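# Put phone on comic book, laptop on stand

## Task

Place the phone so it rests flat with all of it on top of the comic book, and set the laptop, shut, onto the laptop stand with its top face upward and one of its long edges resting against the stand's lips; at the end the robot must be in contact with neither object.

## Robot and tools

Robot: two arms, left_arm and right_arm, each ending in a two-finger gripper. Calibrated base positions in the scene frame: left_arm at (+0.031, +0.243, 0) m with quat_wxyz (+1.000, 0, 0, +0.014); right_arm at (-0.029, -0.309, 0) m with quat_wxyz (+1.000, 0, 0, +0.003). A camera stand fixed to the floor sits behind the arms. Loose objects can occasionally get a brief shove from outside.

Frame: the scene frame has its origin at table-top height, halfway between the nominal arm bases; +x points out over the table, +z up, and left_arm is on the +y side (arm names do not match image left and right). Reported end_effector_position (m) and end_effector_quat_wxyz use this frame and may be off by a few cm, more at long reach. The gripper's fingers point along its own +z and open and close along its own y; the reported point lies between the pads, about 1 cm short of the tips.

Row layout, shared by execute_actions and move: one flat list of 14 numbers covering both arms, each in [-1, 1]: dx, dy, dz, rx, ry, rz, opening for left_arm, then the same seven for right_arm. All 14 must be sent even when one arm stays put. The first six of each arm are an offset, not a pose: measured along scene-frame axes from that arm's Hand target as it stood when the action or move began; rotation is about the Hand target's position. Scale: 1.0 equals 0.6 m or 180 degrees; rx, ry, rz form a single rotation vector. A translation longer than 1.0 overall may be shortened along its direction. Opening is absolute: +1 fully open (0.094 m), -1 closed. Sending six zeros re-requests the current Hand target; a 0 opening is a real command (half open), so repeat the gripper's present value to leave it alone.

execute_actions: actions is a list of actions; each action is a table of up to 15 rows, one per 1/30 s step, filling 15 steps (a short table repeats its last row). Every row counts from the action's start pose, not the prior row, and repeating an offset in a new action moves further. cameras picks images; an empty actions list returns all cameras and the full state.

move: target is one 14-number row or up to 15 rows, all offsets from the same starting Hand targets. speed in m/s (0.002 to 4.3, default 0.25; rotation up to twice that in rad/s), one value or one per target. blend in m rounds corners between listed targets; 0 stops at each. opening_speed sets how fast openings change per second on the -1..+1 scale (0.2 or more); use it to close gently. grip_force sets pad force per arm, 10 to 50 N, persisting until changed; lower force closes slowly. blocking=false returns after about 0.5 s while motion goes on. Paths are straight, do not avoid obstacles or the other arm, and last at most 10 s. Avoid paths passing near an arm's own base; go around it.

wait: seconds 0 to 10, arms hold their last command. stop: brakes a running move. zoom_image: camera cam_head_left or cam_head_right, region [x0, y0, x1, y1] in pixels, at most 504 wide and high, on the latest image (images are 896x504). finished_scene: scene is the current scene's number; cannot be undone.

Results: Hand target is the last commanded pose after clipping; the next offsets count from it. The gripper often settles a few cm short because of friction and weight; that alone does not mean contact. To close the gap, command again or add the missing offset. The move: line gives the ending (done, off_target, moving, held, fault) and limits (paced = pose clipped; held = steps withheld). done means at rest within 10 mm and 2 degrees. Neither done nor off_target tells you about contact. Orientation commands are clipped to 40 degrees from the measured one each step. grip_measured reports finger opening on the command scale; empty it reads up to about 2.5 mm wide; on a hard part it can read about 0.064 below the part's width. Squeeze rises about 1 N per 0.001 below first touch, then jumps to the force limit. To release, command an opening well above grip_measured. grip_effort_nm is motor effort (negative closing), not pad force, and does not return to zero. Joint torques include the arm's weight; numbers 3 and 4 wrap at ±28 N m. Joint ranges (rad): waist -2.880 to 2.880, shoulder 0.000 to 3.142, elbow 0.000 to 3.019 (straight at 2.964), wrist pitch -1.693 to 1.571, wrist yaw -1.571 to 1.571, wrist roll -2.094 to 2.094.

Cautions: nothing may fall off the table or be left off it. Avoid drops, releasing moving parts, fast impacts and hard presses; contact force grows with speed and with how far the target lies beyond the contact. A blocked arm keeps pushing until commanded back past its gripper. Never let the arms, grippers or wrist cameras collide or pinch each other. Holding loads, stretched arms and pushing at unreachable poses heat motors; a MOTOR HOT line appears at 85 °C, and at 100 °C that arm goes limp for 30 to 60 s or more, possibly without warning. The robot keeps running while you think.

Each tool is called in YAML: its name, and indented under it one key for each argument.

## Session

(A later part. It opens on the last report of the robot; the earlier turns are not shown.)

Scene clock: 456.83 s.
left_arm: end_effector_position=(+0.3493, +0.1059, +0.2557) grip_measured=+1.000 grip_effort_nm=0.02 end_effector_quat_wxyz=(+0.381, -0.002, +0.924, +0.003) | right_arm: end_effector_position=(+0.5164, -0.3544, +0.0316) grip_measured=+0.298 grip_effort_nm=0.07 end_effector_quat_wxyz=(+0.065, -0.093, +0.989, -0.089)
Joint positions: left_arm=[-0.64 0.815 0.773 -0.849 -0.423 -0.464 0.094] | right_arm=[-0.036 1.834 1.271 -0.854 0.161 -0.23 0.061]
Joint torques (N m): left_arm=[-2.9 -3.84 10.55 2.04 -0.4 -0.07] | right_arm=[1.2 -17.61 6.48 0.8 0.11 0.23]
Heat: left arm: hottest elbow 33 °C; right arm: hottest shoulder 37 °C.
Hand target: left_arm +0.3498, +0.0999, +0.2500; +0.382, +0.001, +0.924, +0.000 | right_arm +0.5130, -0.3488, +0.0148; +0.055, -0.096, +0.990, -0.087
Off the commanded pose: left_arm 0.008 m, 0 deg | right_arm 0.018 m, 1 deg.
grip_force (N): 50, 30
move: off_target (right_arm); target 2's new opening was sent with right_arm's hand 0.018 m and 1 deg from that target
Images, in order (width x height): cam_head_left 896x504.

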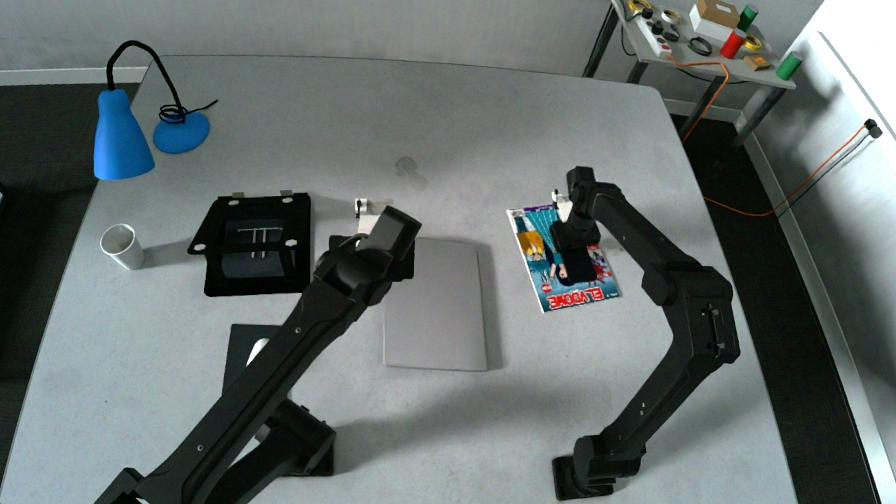

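move:
  target:
    - [0,0,0,0,0,0,1.0, 0,0.01,0.0,0,0,0,0.3]
    - [0,0,0,0,0,0,1.0, 0,0.01,0.0,0,0,0,0.95]
    - [0,0,0,0,0,0,1.0, 0,0.01,0.2,0,0,0,0.95]
  speed: [0.06, 0.06, 0.12]
  opening_speed: 0.25
  cameras: ["all"]

zoom_image:
  camera: "cam_head_left"
  region: [520, 190, 640, 310]

Scene clock: 466.10 s.
left_arm: end_effector_position=(+0.3493, +0.1059, +0.2557) grip_measured=+1.000 grip_effort_nm=0.02 end_effector_quat_wxyz=(+0.381, -0.002, +0.924, +0.003) | right_arm: end_effector_position=(+0.4925, -0.3487, +0.1086) grip_measured=+0.949 grip_effort_nm=0.07 end_effector_quat_wxyz=(+0.026, -0.096, +0.991, -0.084)
Joint positions: left_arm=[-0.64 0.815 0.773 -0.849 -0.423 -0.464 0.094] | right_arm=[-0.026 1.73 1.355 -1.123 0.161 -0.219 0.092]
Joint torques (N m): left_arm=[-2.9 -3.31 10.74 2.21 -0.34 -0.08] | right_arm=[1.38 -18.96 11.95 0.17 0.14 0.24]
Heat: left arm: hottest elbow 33 °C; right arm: hottest shoulder 37 °C.
Hand target: left_arm +0.3498, +0.0999, +0.2500; +0.382, +0.001, +0.924, +0.000 | right_arm +0.5130, -0.3428, +0.1347; +0.054, -0.096, +0.990, -0.087
Off the commanded pose: left_arm 0.008 m, 0 deg | right_arm 0.034 m, 3 deg.
grip_force (N): 50, 30
move: off_target (right_arm); target 2's new opening was sent with right_arm's hand 0.018 m and 1 deg from that target

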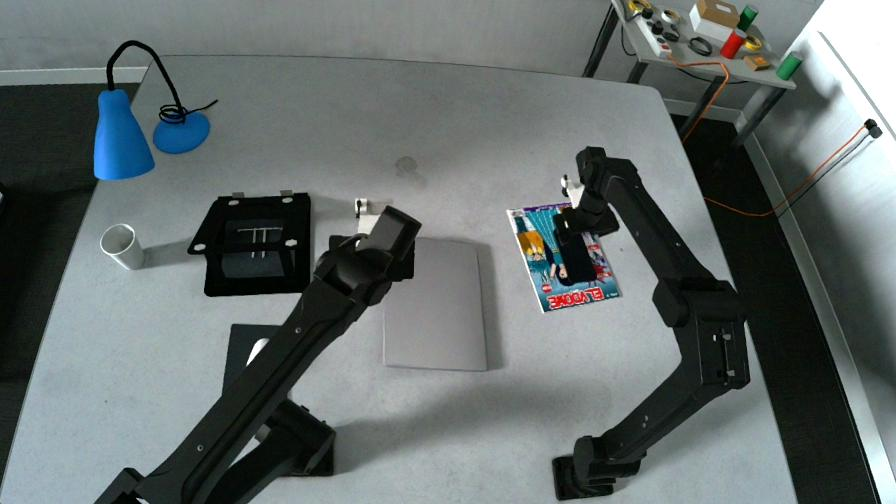

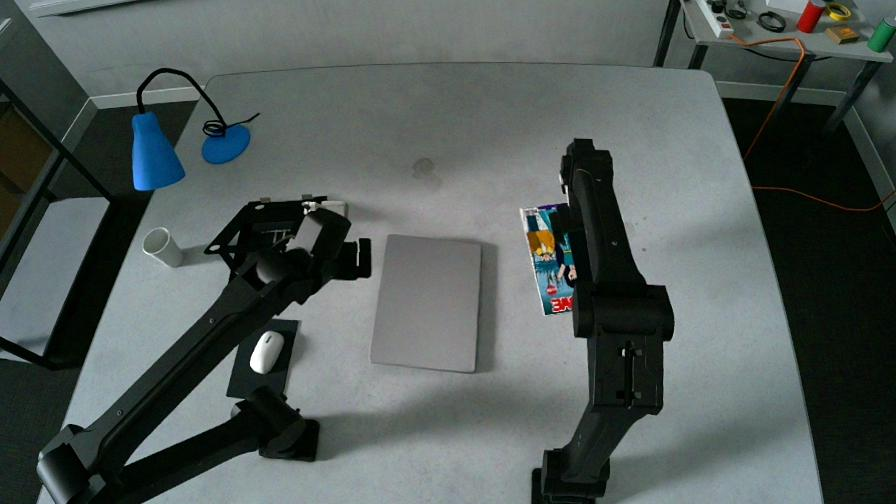

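Scaled by 4.200.

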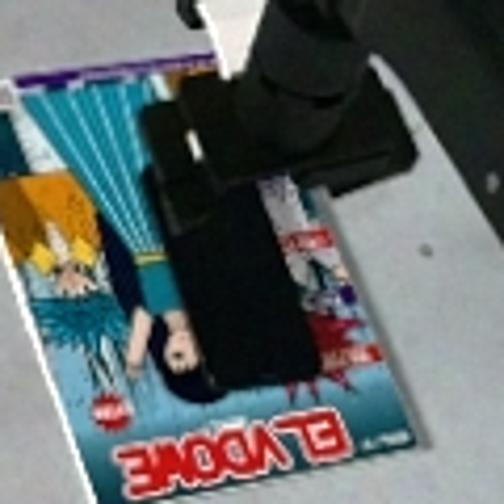

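move:
  target: [0.034, 0.1, -0.1, -0.0685, 0.2484, -0.0275, 1.0, -0.255, 0.138, 0.04, 0.2236, -0.1062, 0.441, 0.95]
  speed: 0.25
  grip_force: 50
  cameras: ["all"]

zoom_image:
  camera: "cam_head_left"
  region: [340, 200, 540, 390]

zoom_image:
  camera: "cam_head_right"
  region: [320, 200, 520, 390]

Scene clock: 530.40 s.
left_arm: end_effector_position=(+0.3472, +0.1589, +0.1669) grip_measured=+1.000 grip_effort_nm=0.02 end_effector_quat_wxyz=(-0.025, -0.001, +0.994, -0.108) | right_arm: end_effector_position=(+0.3606, -0.2553, +0.1668) grip_measured=+0.949 grip_effort_nm=0.06 end_effector_quat_wxyz=(-0.277, +0.660, -0.649, -0.260)
Joint positions: left_arm=[-0.169 1.235 0.97 -1.326 0.221 -0.14 0.094] | right_arm=[-0.179 1.473 1.069 -1.314 -0.768 -1.821 0.092]
Joint torques (N m): left_arm=[-0.38 -8.82 16.53 -0.05 0.23 0.08] | right_arm=[-0.44 -11.52 7.28 -0.49 -0.5 0.1]
Motor temperatures (°C): left_arm=[23 25 34 24 27 24 26] | right_arm=[27 37 44 25 24 23 25]
Heat: left arm: hottest elbow 34 °C; right arm: hottest elbow 44 °C.
Hand target: left_arm +0.3702, +0.1599, +0.1898; +0.000, -0.001, +0.994, -0.113 | right_arm +0.3599, -0.2600, +0.1587; -0.271, +0.653, -0.654, -0.271
Off the commanded pose: left_arm 0.033 m, 3 deg | right_arm 0.009 m, 2 deg.
move: off_target (left_arm)

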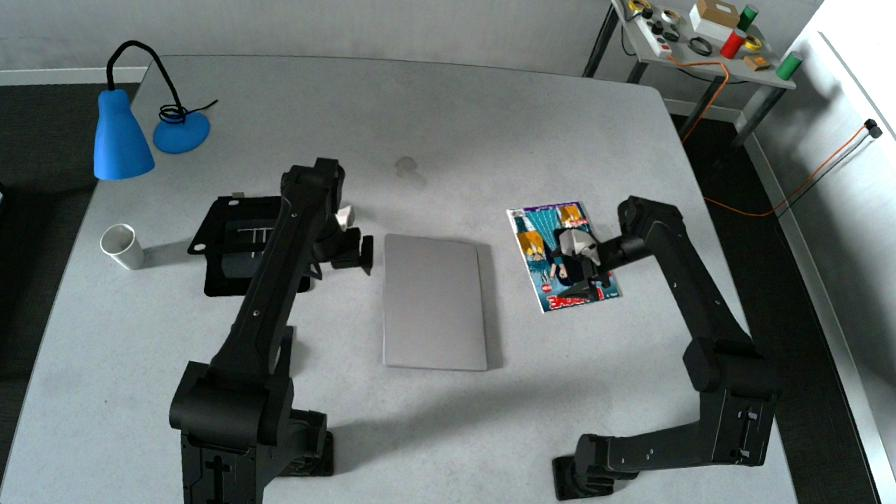

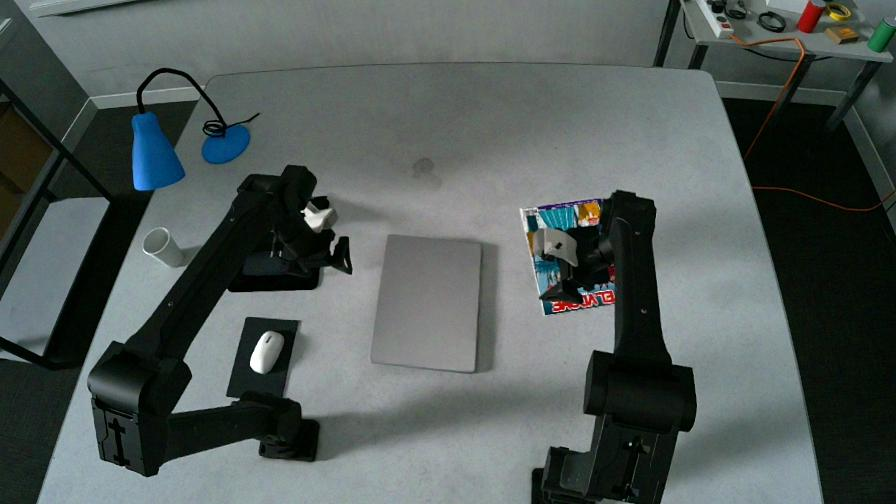

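Scaled by 2.520.

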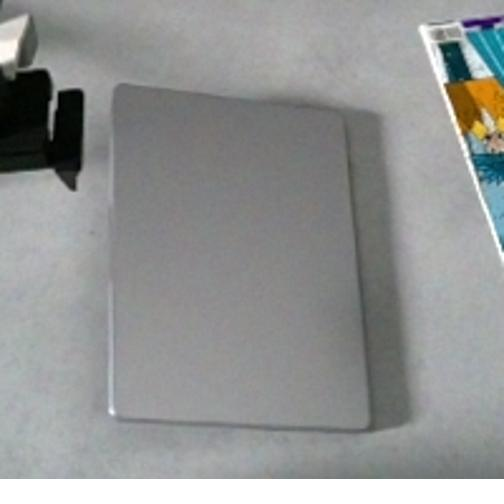

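Scaled by 2.520.

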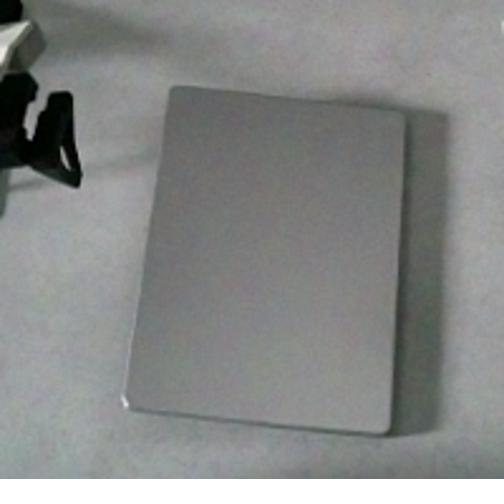

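move:
  target: [0.016, -0.033, -0.2, -0.039, 0, 0, 1.0, 0.0335, 0.06, -0.2, 0, 0, 0, 1.0]
  speed: 0.2
  cameras: ["all"]

zoom_image:
  camera: "cam_head_left"
  region: [340, 220, 540, 390]

zoom_image:
  camera: "cam_head_right"
  region: [320, 220, 520, 390]

Scene clock: 547.23 s.
left_arm: end_effector_position=(+0.3780, +0.1357, +0.0734) grip_measured=+1.000 grip_effort_nm=0.02 end_effector_quat_wxyz=(-0.003, +0.003, +0.985, -0.172) | right_arm: end_effector_position=(+0.3836, -0.2294, +0.0479) grip_measured=+0.999 grip_effort_nm=0.07 end_effector_quat_wxyz=(-0.278, +0.654, -0.653, -0.262)
Joint positions: left_arm=[-0.164 1.404 0.84 -0.964 0.343 -0.137 0.094] | right_arm=[-0.108 1.683 0.954 -0.917 -0.78 -1.706 0.094]
Joint torques (N m): left_arm=[-0.62 -9.99 8.47 0.76 0.3 0.1] | right_arm=[1.44 -14.21 5.61 0.34 -0.52 0.18]
Heat: left arm: hottest elbow 38 °C; right arm: hottest elbow 42 °C.
Hand target: left_arm +0.3798, +0.1402, +0.0699; +0.000, -0.001, +0.985, -0.174 | right_arm +0.3800, -0.2240, +0.0388; -0.271, +0.653, -0.654, -0.271
Off the commanded pose: left_arm 0.006 m, 1 deg | right_arm 0.011 m, 1 deg.
move: off_target (right_arm)

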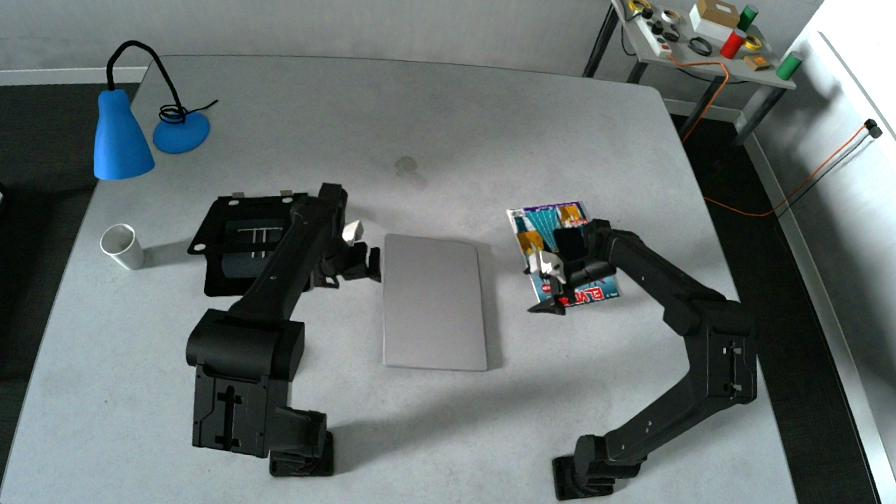

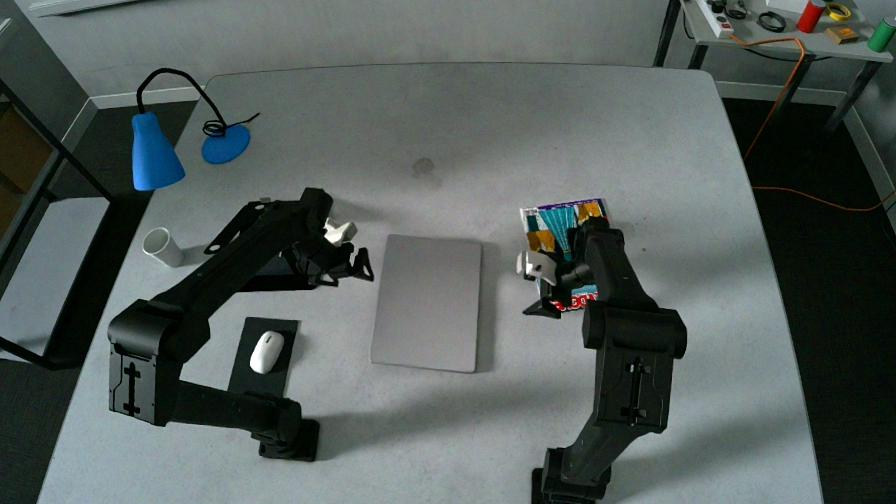

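Scaled by 2.520.

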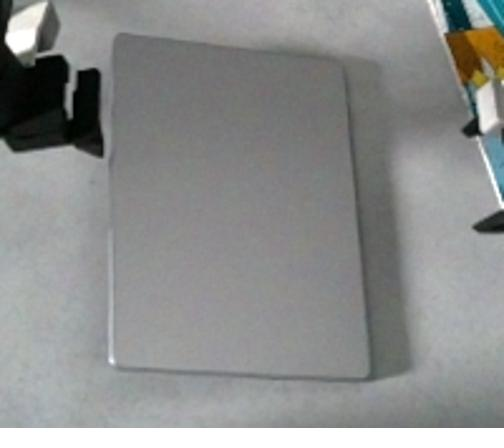

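Scaled by 2.520.

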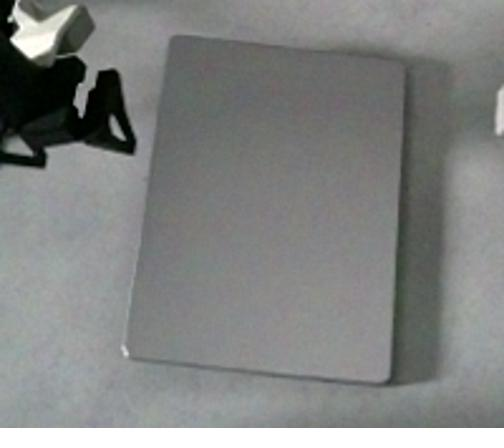

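move:
  target: [0.017, 0.01, -0.058, 0, 0, 0, 1.0, -0.025, 0.03, -0.035, 0, 0, 0, 1.0]
  speed: 0.12

move:
  target: [0, 0, -0.013, 0, 0, 0, 1.0, 0, 0, -0.015, 0, 0, 0, 1.0]
  speed: 0.05
  cameras: ["all"]

zoom_image:
  camera: "cam_head_left"
  region: [460, 230, 600, 350]

zoom_image:
  camera: "cam_head_right"
  region: [310, 230, 450, 350]

Scene clock: 563.87 s.
left_arm: end_effector_position=(+0.3892, +0.1414, +0.0394) grip_measured=+1.000 grip_effort_nm=0.02 end_effector_quat_wxyz=(-0.002, +0.002, +0.985, -0.172) | right_arm: end_effector_position=(+0.3717, -0.2113, +0.0289) grip_measured=+0.999 grip_effort_nm=0.07 end_effector_quat_wxyz=(-0.280, +0.655, -0.652, -0.259)
Joint positions: left_arm=[-0.145 1.49 0.822 -0.865 0.344 -0.118 0.094] | right_arm=[-0.066 1.683 0.887 -0.799 -0.783 -1.647 0.094]
Joint torques (N m): left_arm=[-0.44 -11.11 7.86 1.02 0.3 0.11] | right_arm=[1.32 -13.04 4.82 0.44 -0.53 0.25]
Motor temperatures (°C): left_arm=[23 25 36 24 27 24 26] | right_arm=[27 36 39 25 24 23 25]
Heat: left arm: hottest elbow 36 °C; right arm: hottest elbow 39 °C.
Hand target: left_arm +0.3900, +0.1461, +0.0351; +0.000, -0.001, +0.985, -0.174 | right_arm +0.3651, -0.2060, +0.0177; -0.271, +0.653, -0.654, -0.271
Off the commanded pose: left_arm 0.006 m, 0 deg | right_arm 0.014 m, 2 deg.
move: off_target (right_arm)

Scene clock: 564.83 s.
left_arm: end_effector_position=(+0.3906, +0.1412, +0.0334) grip_measured=+1.000 grip_effort_nm=0.02 end_effector_quat_wxyz=(+0.001, +0.003, +0.985, -0.173) | right_arm: end_effector_position=(+0.3716, -0.2113, +0.0202) grip_measured=+0.999 grip_effort_nm=0.07 end_effector_quat_wxyz=(-0.280, +0.655, -0.652, -0.259)
Joint positions: left_arm=[-0.145 1.502 0.815 -0.841 0.344 -0.118 0.094] | right_arm=[-0.066 1.701 0.88 -0.774 -0.783 -1.646 0.094]
Joint torques (N m): left_arm=[-0.79 -10.93 7.54 0.79 0.34 0.14] | right_arm=[1.26 -12.98 4.74 0.39 -0.53 0.23]
Heat: left arm: hottest elbow 36 °C; right arm: hottest elbow 39 °C.
Hand target: left_arm +0.3899, +0.1462, +0.0272; +0.000, -0.001, +0.985, -0.174 | right_arm +0.3651, -0.2060, +0.0087; -0.271, +0.653, -0.654, -0.271
Off the commanded pose: left_arm 0.008 m, 0 deg | right_arm 0.014 m, 2 deg.
move: off_target (right_arm)

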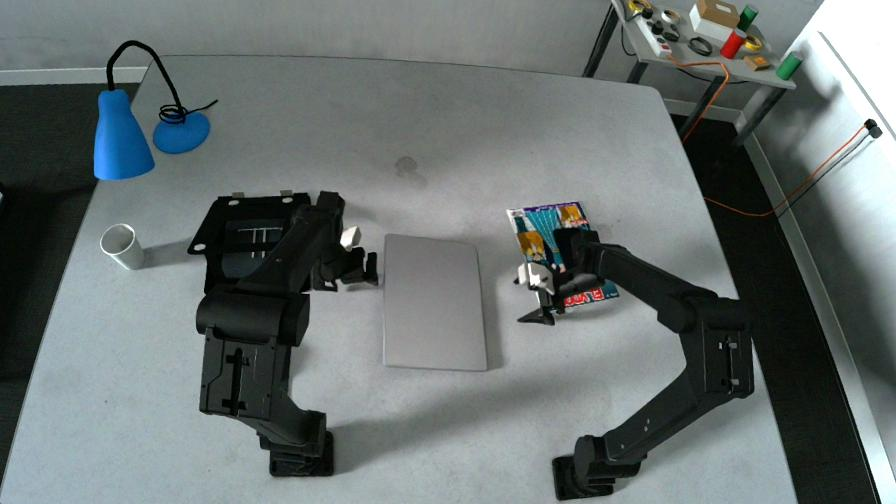

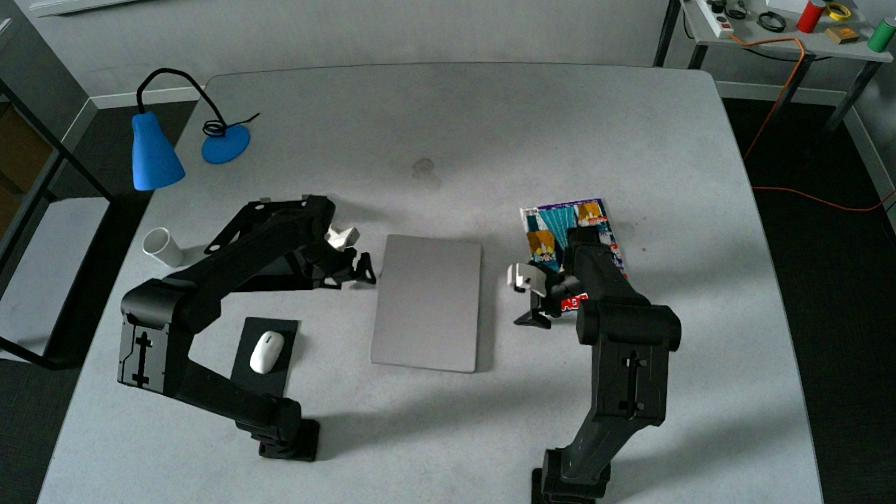

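Scaled by 3.600.

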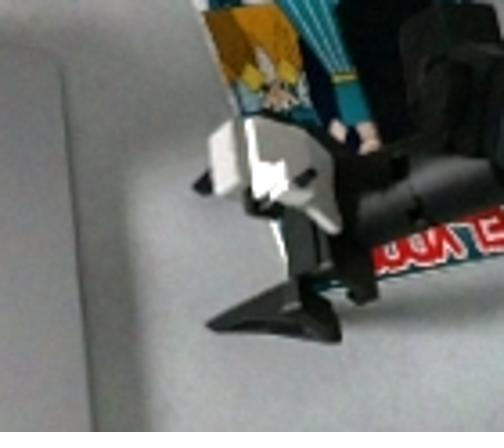

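Scaled by 3.600.

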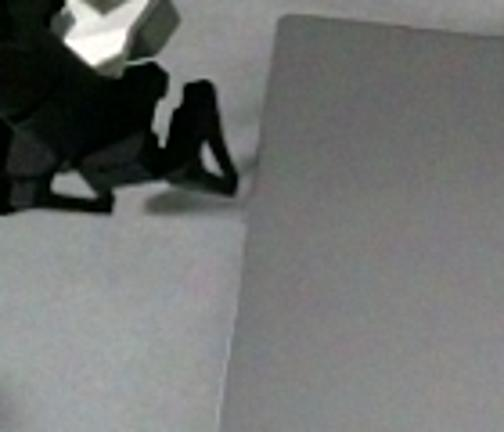

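move:
  target:
    - [0, 0, -0.01, 0, 0, 0, 1.0, 0, 0.0, 0, 0, 0, 0, 1.0]
    - [0, -0.135, -0.01, 0, 0, 0, 1.0, -0.005, 0.11, 0, 0, 0, 0, 1.0]
  speed: 0.1
  cameras: ["all"]

zoom_image:
  camera: "cam_head_left"
  region: [350, 230, 530, 380]

zoom_image:
  camera: "cam_head_right"
  region: [340, 230, 520, 380]

Scene clock: 582.37 s.
left_arm: end_effector_position=(+0.3887, +0.0996, +0.0248) grip_measured=+1.000 grip_effort_nm=0.03 end_effector_quat_wxyz=(+0.004, -0.021, +0.987, -0.157) | right_arm: end_effector_position=(+0.3715, -0.1582, +0.0147) grip_measured=+0.999 grip_effort_nm=0.07 end_effector_quat_wxyz=(-0.280, +0.652, -0.656, -0.258)
Joint positions: left_arm=[-0.273 1.517 0.809 -0.769 0.302 -0.301 0.094] | right_arm=[0.068 1.692 0.843 -0.607 -0.775 -1.443 0.094]
Joint torques (N m): left_arm=[-6.59 -9.64 9.92 1.46 1.3 -0.26] | right_arm=[3.6 -14.1 4.63 0.98 -0.6 0.51]
Heat: left arm: hottest elbow 34 °C; right arm: hottest elbow 38 °C.
Hand target: left_arm +0.3900, +0.0652, +0.0213; +0.000, -0.001, +0.985, -0.174 | right_arm +0.3620, -0.1399, +0.0087; -0.271, +0.653, -0.654, -0.271
Off the commanded pose: left_arm 0.035 m, 3 deg | right_arm 0.021 m, 2 deg.
move: off_target (left_arm, right_arm)

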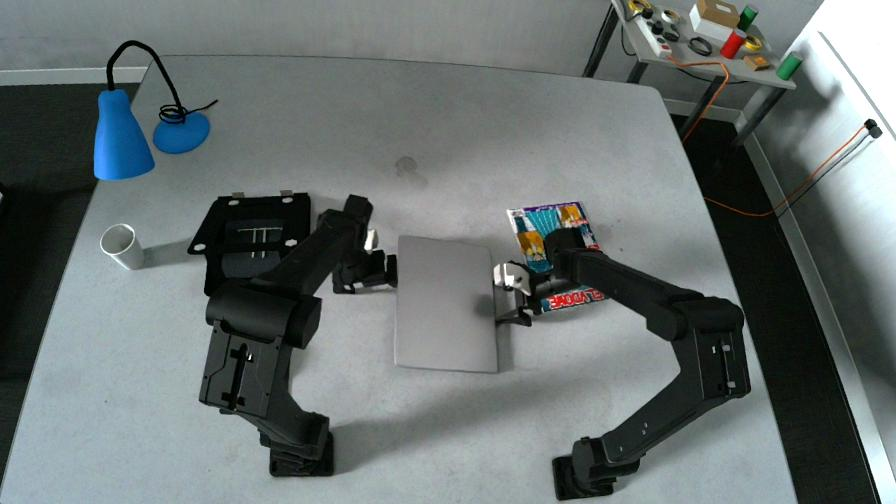

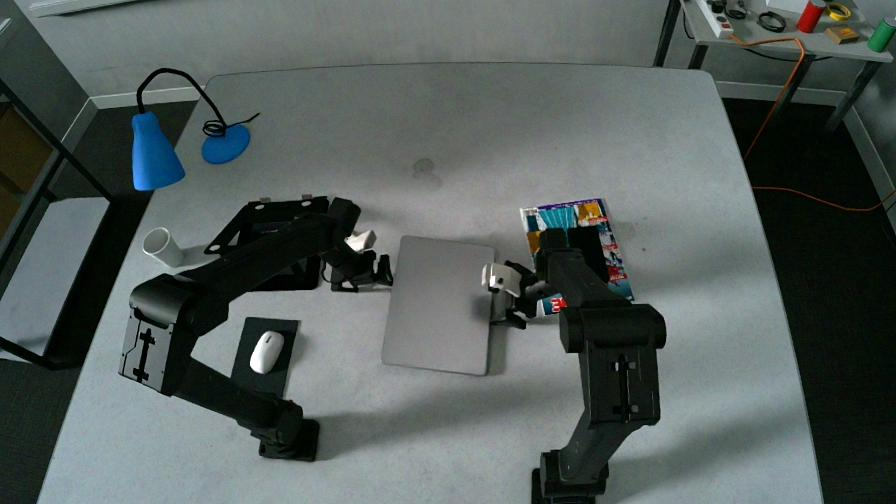

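Scaled by 2.800.

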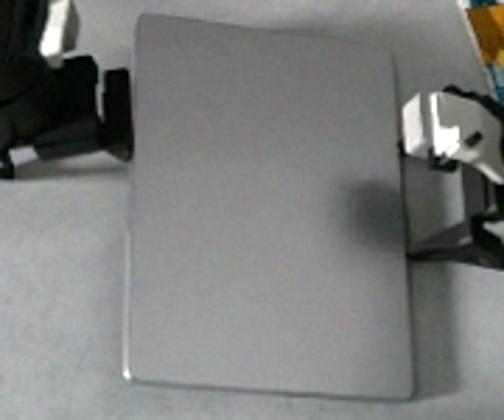

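Scaled by 2.800.

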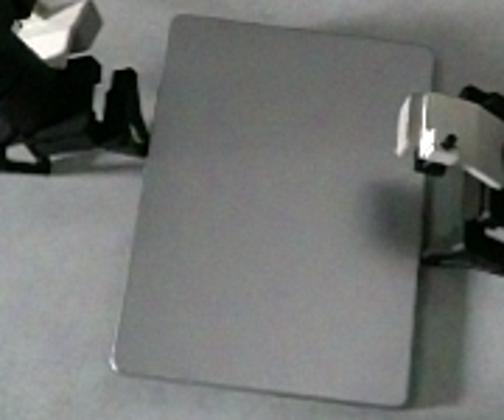

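move:
  target:
    - [0, 0.06, 0.03, 0, 0, 0, 1.0, 0, 0, 0, 0, 0, 0, 1.0]
    - [0, 0.12, 0.07, -0.055, 0, 0, 1.0, 0, 0, 0, 0, 0, 0, 1.0]
    - [0, 0.12, 0.02, -0.055, 0, 0, 1.0, 0, 0, 0, 0, 0, 0, 1.0]
  speed: 0.12
  blend: [0.01, 0.01, 0]
  cameras: ["all"]

zoom_image:
  camera: "cam_head_left"
  region: [350, 230, 530, 380]

zoom_image:
  camera: "cam_head_right"
  region: [340, 230, 520, 380]

Scene clock: 594.50 s.
left_arm: end_effector_position=(+0.3919, +0.1327, +0.0394) grip_measured=+1.000 grip_effort_nm=0.03 end_effector_quat_wxyz=(+0.001, +0.002, +0.966, -0.257) | right_arm: end_effector_position=(+0.3719, -0.1523, +0.0151) grip_measured=+0.999 grip_effort_nm=0.06 end_effector_quat_wxyz=(-0.280, +0.652, -0.655, -0.259)
Joint positions: left_arm=[-0.093 1.515 0.809 -0.828 0.518 -0.07 0.094] | right_arm=[0.083 1.691 0.843 -0.594 -0.774 -1.425 0.094]
Joint torques (N m): left_arm=[0.44 -11.46 6.94 1.02 0.39 0.12] | right_arm=[2.67 -14.15 4.64 0.65 -0.62 0.34]
Heat: left arm: hottest elbow 34 °C; right arm: hottest elbow 37 °C.
Hand target: left_arm +0.3899, +0.1371, +0.0333; +0.000, -0.001, +0.966, -0.258 | right_arm +0.3621, -0.1399, +0.0088; -0.271, +0.653, -0.654, -0.271
Off the commanded pose: left_arm 0.008 m, 0 deg | right_arm 0.017 m, 2 deg.
move: off_target (right_arm)

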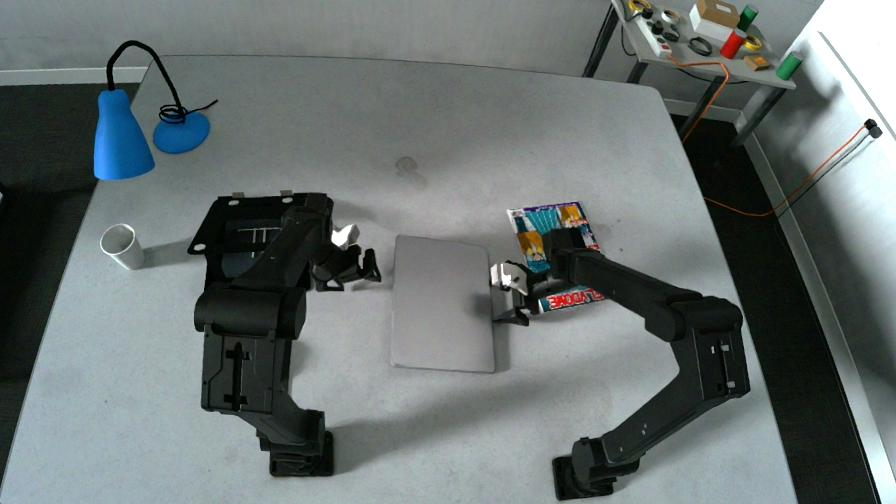

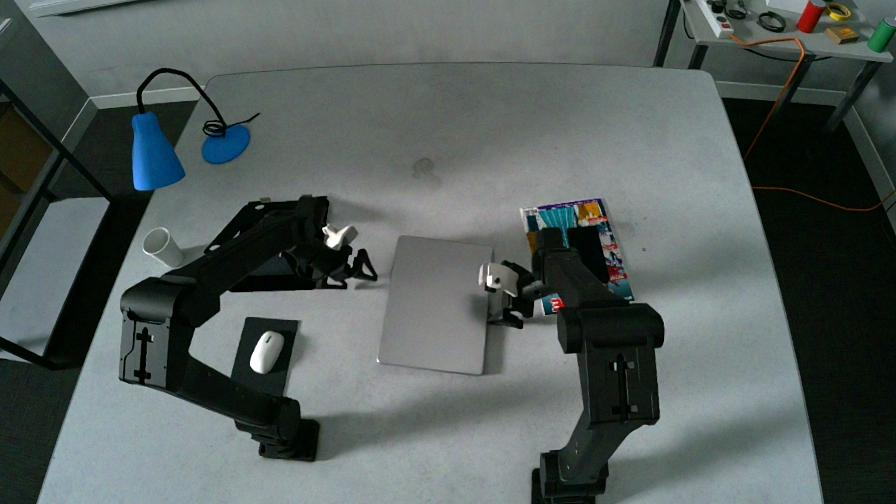

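Scaled by 2.800.

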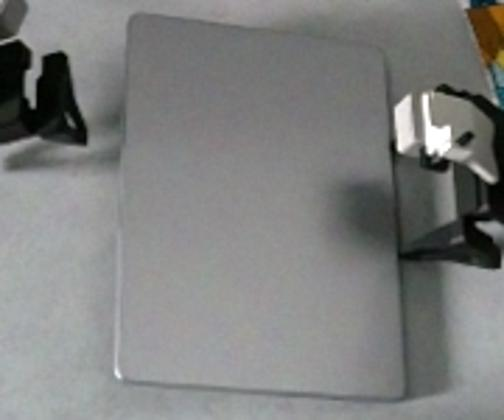

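Scaled by 2.800.

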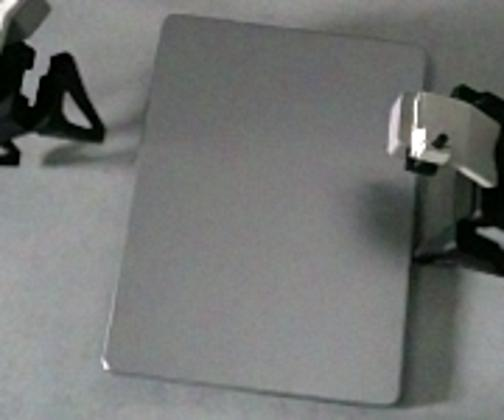

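move:
  target: [0, -0.075, 0.004, 0, 0, 0, 1.0, 0, 0, 0, 0, 0, 0, 1.0]
  speed: 0.08
  cameras: ["all"]

zoom_image:
  camera: "cam_head_left"
  region: [350, 230, 530, 380]

zoom_image:
  camera: "cam_head_right"
  region: [340, 230, 520, 380]

Scene clock: 599.80 s.
left_arm: end_effector_position=(+0.3933, +0.0956, +0.0402) grip_measured=+1.000 grip_effort_nm=0.03 end_effector_quat_wxyz=(+0.002, -0.002, +0.966, -0.259) | right_arm: end_effector_position=(+0.3719, -0.1523, +0.0151) grip_measured=+0.999 grip_effort_nm=0.06 end_effector_quat_wxyz=(-0.280, +0.652, -0.655, -0.259)
Joint positions: left_arm=[-0.192 1.515 0.809 -0.765 0.516 -0.193 0.094] | right_arm=[0.083 1.691 0.843 -0.594 -0.774 -1.425 0.094]
Joint torques (N m): left_arm=[-2.14 -11.87 7.39 1.1 0.15 -0.01] | right_arm=[2.67 -14.15 4.67 0.68 -0.61 0.34]
Heat: left arm: hottest elbow 34 °C; right arm: hottest elbow 36 °C.
Hand target: left_arm +0.3900, +0.0922, +0.0356; +0.000, -0.001, +0.966, -0.258 | right_arm +0.3621, -0.1399, +0.0088; -0.271, +0.653, -0.654, -0.271
Off the commanded pose: left_arm 0.007 m, 0 deg | right_arm 0.017 m, 2 deg.
move: off_target (right_arm)

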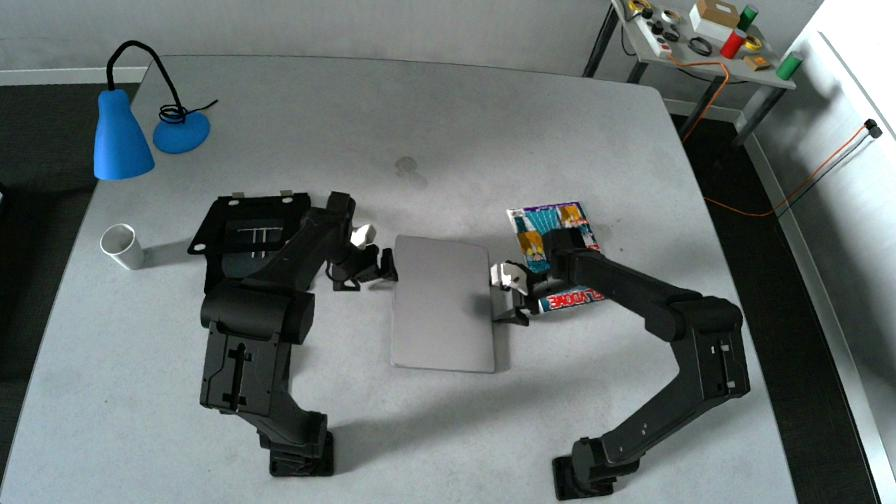

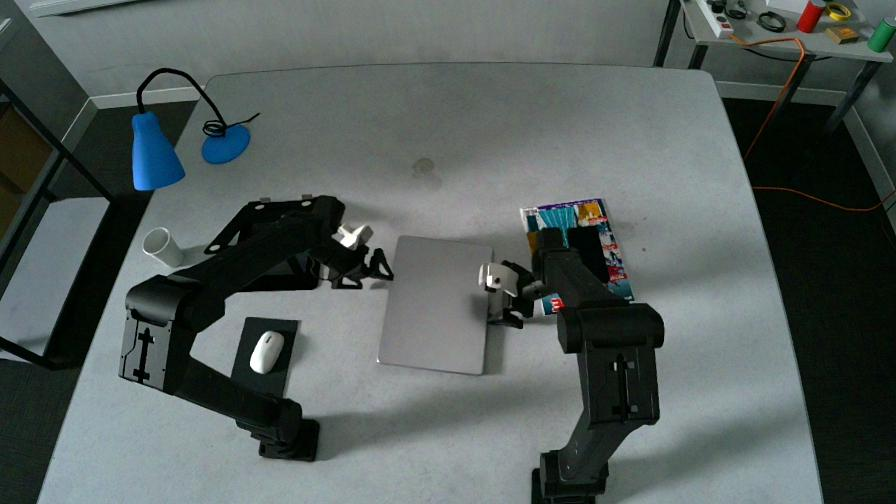

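Scaled by 2.800.

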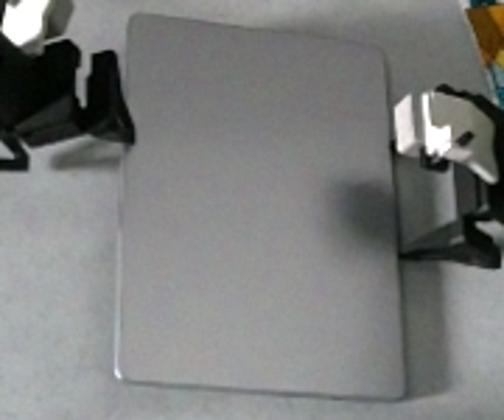

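Scaled by 2.800.

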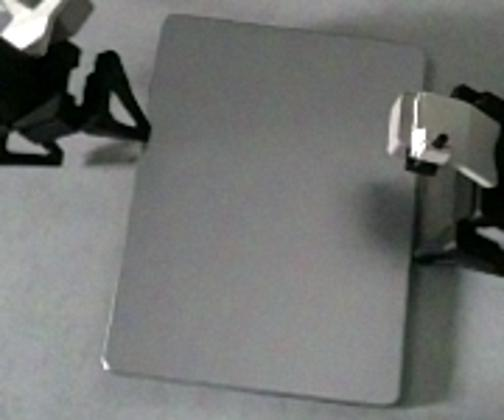

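move:
  target: [0, -0.075, 0.0, 0, 0, 0, 1.0, 0, 0, 0, 0, 0, 0, 1.0]
  speed: 0.06
  cameras: ["all"]

zoom_image:
  camera: "cam_head_left"
  region: [350, 230, 530, 380]

zoom_image:
  camera: "cam_head_right"
  region: [340, 230, 520, 380]

Scene clock: 604.60 s.
left_arm: end_effector_position=(+0.3875, +0.0527, +0.0380) grip_measured=+1.000 grip_effort_nm=0.03 end_effector_quat_wxyz=(-0.002, -0.004, +0.966, -0.258) | right_arm: end_effector_position=(+0.3719, -0.1523, +0.0151) grip_measured=+0.999 grip_effort_nm=0.06 end_effector_quat_wxyz=(-0.280, +0.652, -0.655, -0.259)
Joint positions: left_arm=[-0.309 1.523 0.809 -0.701 0.501 -0.327 0.094] | right_arm=[0.083 1.691 0.843 -0.594 -0.774 -1.425 0.094]
Joint torques (N m): left_arm=[-1.9 -11.34 9.02 1.11 0.14 -0.01] | right_arm=[2.61 -14.15 4.67 0.64 -0.62 0.34]
Heat: left arm: hottest elbow 34 °C; right arm: hottest elbow 36 °C.
Hand target: left_arm +0.3899, +0.0471, +0.0357; +0.000, -0.001, +0.966, -0.258 | right_arm +0.3621, -0.1399, +0.0088; -0.271, +0.653, -0.654, -0.271
Off the commanded pose: left_arm 0.006 m, 0 deg | right_arm 0.017 m, 2 deg.
move: off_target (right_arm)

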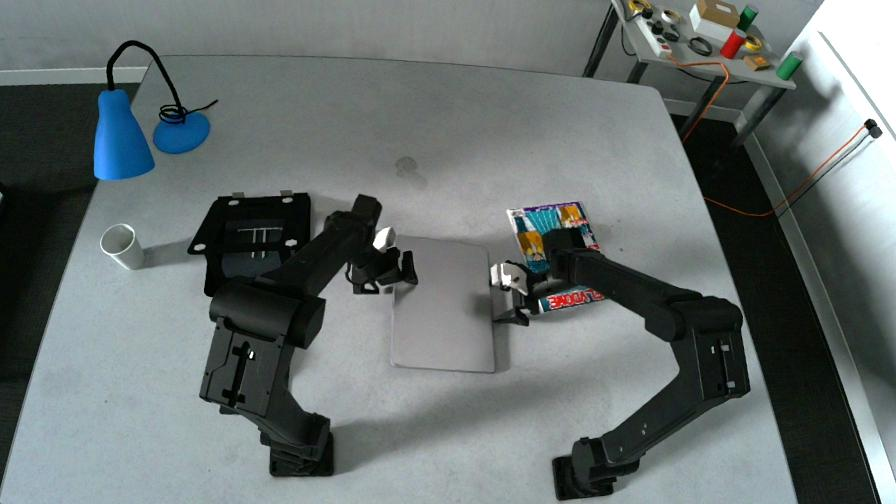

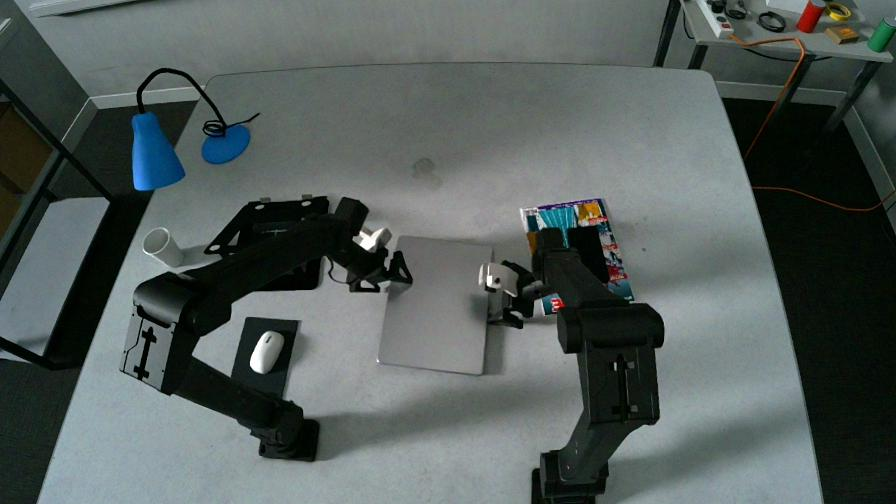

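Scaled by 2.800.

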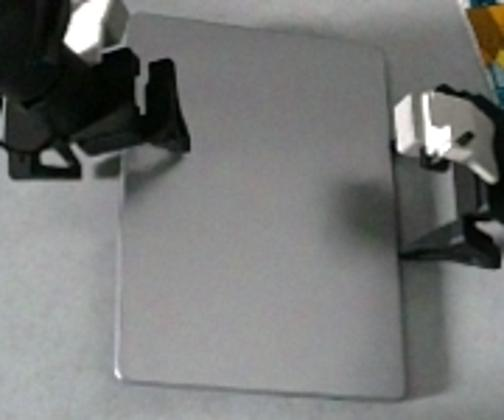

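Scaled by 2.800.

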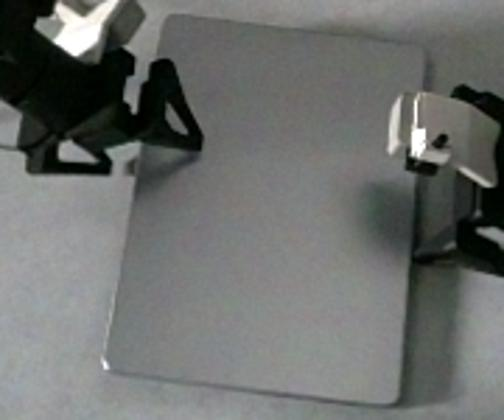

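move:
  target: [0, -0.042, -0.002, 0, 0, 0, 1.0, 0, 0, 0, 0, 0, 0, 1.0]
  speed: 0.04

move:
  target: [0, -0.012, 0, 0, 0, 0, 1.0, 0, 0, 0, 0, 0, 0, 1.0]
  speed: 0.03
  cameras: ["all"]

zoom_image:
  camera: "cam_head_left"
  region: [350, 230, 530, 380]

zoom_image:
  camera: "cam_head_right"
  region: [340, 230, 520, 380]

Scene clock: 612.57 s.
left_arm: end_effector_position=(+0.3828, +0.0310, +0.0339) grip_measured=+1.000 grip_effort_nm=0.03 end_effector_quat_wxyz=(-0.006, -0.006, +0.967, -0.256) | right_arm: end_effector_position=(+0.3719, -0.1523, +0.0151) grip_measured=+0.999 grip_effort_nm=0.06 end_effector_quat_wxyz=(-0.280, +0.652, -0.655, -0.259)
Joint positions: left_arm=[-0.369 1.535 0.809 -0.665 0.489 -0.398 0.094] | right_arm=[0.083 1.691 0.843 -0.594 -0.774 -1.425 0.094]
Joint torques (N m): left_arm=[-3.02 -11.22 10.1 1.01 0.18 -0.06] | right_arm=[2.67 -14.15 4.71 0.65 -0.62 0.34]
Heat: left arm: hottest elbow 34 °C; right arm: hottest elbow 36 °C.
Hand target: left_arm +0.3900, +0.0221, +0.0344; +0.000, -0.001, +0.966, -0.258 | right_arm +0.3621, -0.1399, +0.0088; -0.271, +0.653, -0.654, -0.271
Off the commanded pose: left_arm 0.012 m, 1 deg | right_arm 0.017 m, 2 deg.
move: off_target (left_arm, right_arm)

Scene clock: 613.50 s.
left_arm: end_effector_position=(+0.3814, +0.0253, +0.0338) grip_measured=+1.000 grip_effort_nm=0.03 end_effector_quat_wxyz=(-0.006, -0.007, +0.967, -0.256) | right_arm: end_effector_position=(+0.3719, -0.1523, +0.0151) grip_measured=+0.999 grip_effort_nm=0.06 end_effector_quat_wxyz=(-0.280, +0.652, -0.655, -0.259)
Joint positions: left_arm=[-0.385 1.535 0.809 -0.656 0.485 -0.417 0.094] | right_arm=[0.083 1.691 0.843 -0.594 -0.774 -1.425 0.094]
Joint torques (N m): left_arm=[-2.9 -10.7 10.3 1.22 0.18 -0.06] | right_arm=[2.61 -14.1 4.68 0.65 -0.62 0.35]
Heat: left arm: hottest elbow 34 °C; right arm: hottest elbow 35 °C.
Hand target: left_arm +0.3899, +0.0147, +0.0345; +0.000, -0.001, +0.966, -0.258 | right_arm +0.3621, -0.1399, +0.0088; -0.271, +0.653, -0.654, -0.271
Off the commanded pose: left_arm 0.013 m, 1 deg | right_arm 0.017 m, 2 deg.
move: off_target (left_arm, right_arm)

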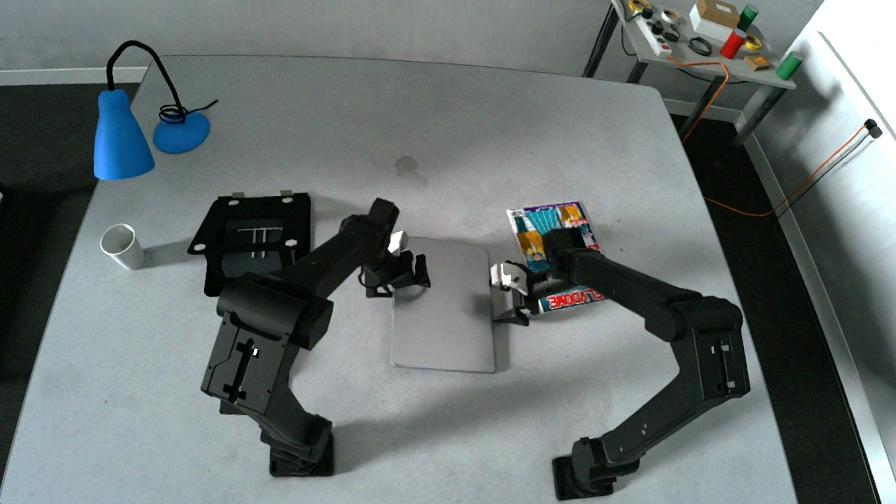

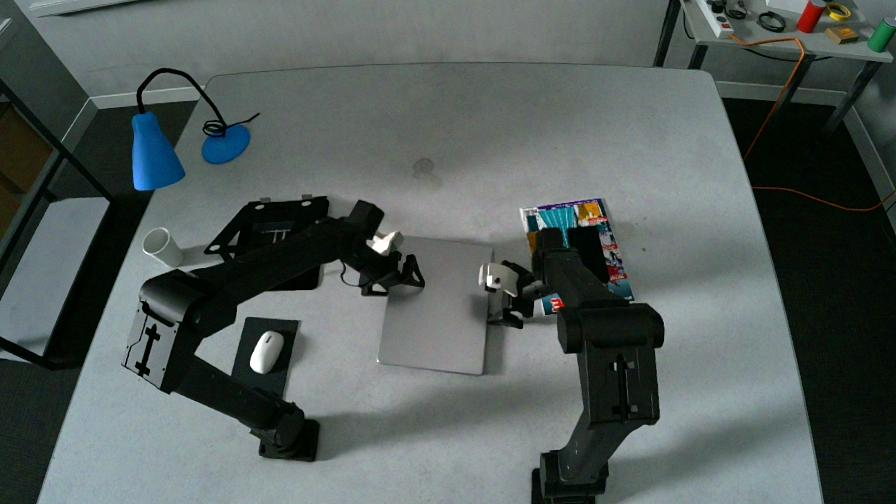

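Scaled by 2.800.

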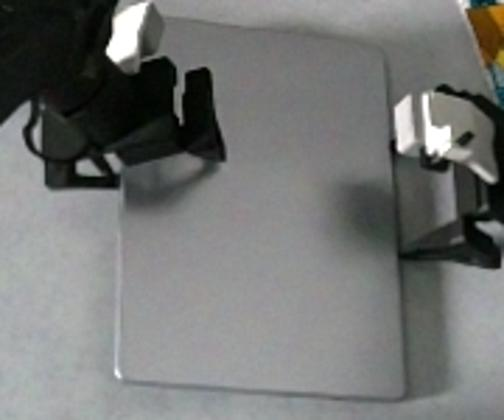

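Scaled by 2.800.

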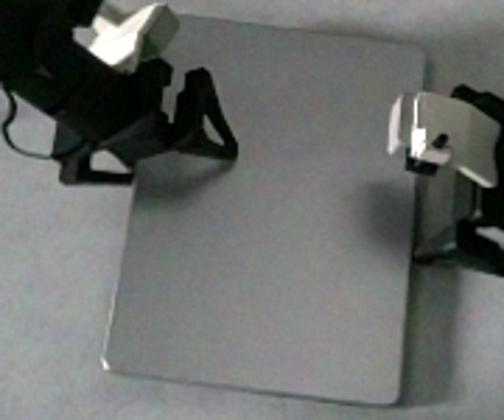

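move:
  target: [0, -0.03, 0, 0, 0, 0, 1.0, 0, 0, 0, 0, 0, 0, 1.0]
  speed: 0.04

Scene clock: 616.47 s.
left_arm: end_effector_position=(+0.3775, +0.0112, +0.0334) grip_measured=+1.000 grip_effort_nm=0.03 end_effector_quat_wxyz=(-0.006, -0.008, +0.967, -0.255) | right_arm: end_effector_position=(+0.3719, -0.1523, +0.0151) grip_measured=+0.999 grip_effort_nm=0.06 end_effector_quat_wxyz=(-0.280, +0.652, -0.655, -0.259)
Joint positions: left_arm=[-0.424 1.537 0.809 -0.635 0.476 -0.463 0.094] | right_arm=[0.083 1.691 0.843 -0.594 -0.774 -1.425 0.094]
Joint torques (N m): left_arm=[-2.73 -10.4 11.75 1.21 0.16 -0.06] | right_arm=[2.67 -14.21 4.67 0.65 -0.62 0.34]
Heat: left arm: hottest elbow 34 °C; right arm: hottest elbow 35 °C.
Hand target: left_arm +0.3900, -0.0032, +0.0345; +0.000, -0.001, +0.966, -0.258 | right_arm +0.3621, -0.1399, +0.0088; -0.271, +0.653, -0.654, -0.271
Off the commanded pose: left_arm 0.019 m, 1 deg | right_arm 0.017 m, 2 deg.
move: off_target (left_arm, right_arm)


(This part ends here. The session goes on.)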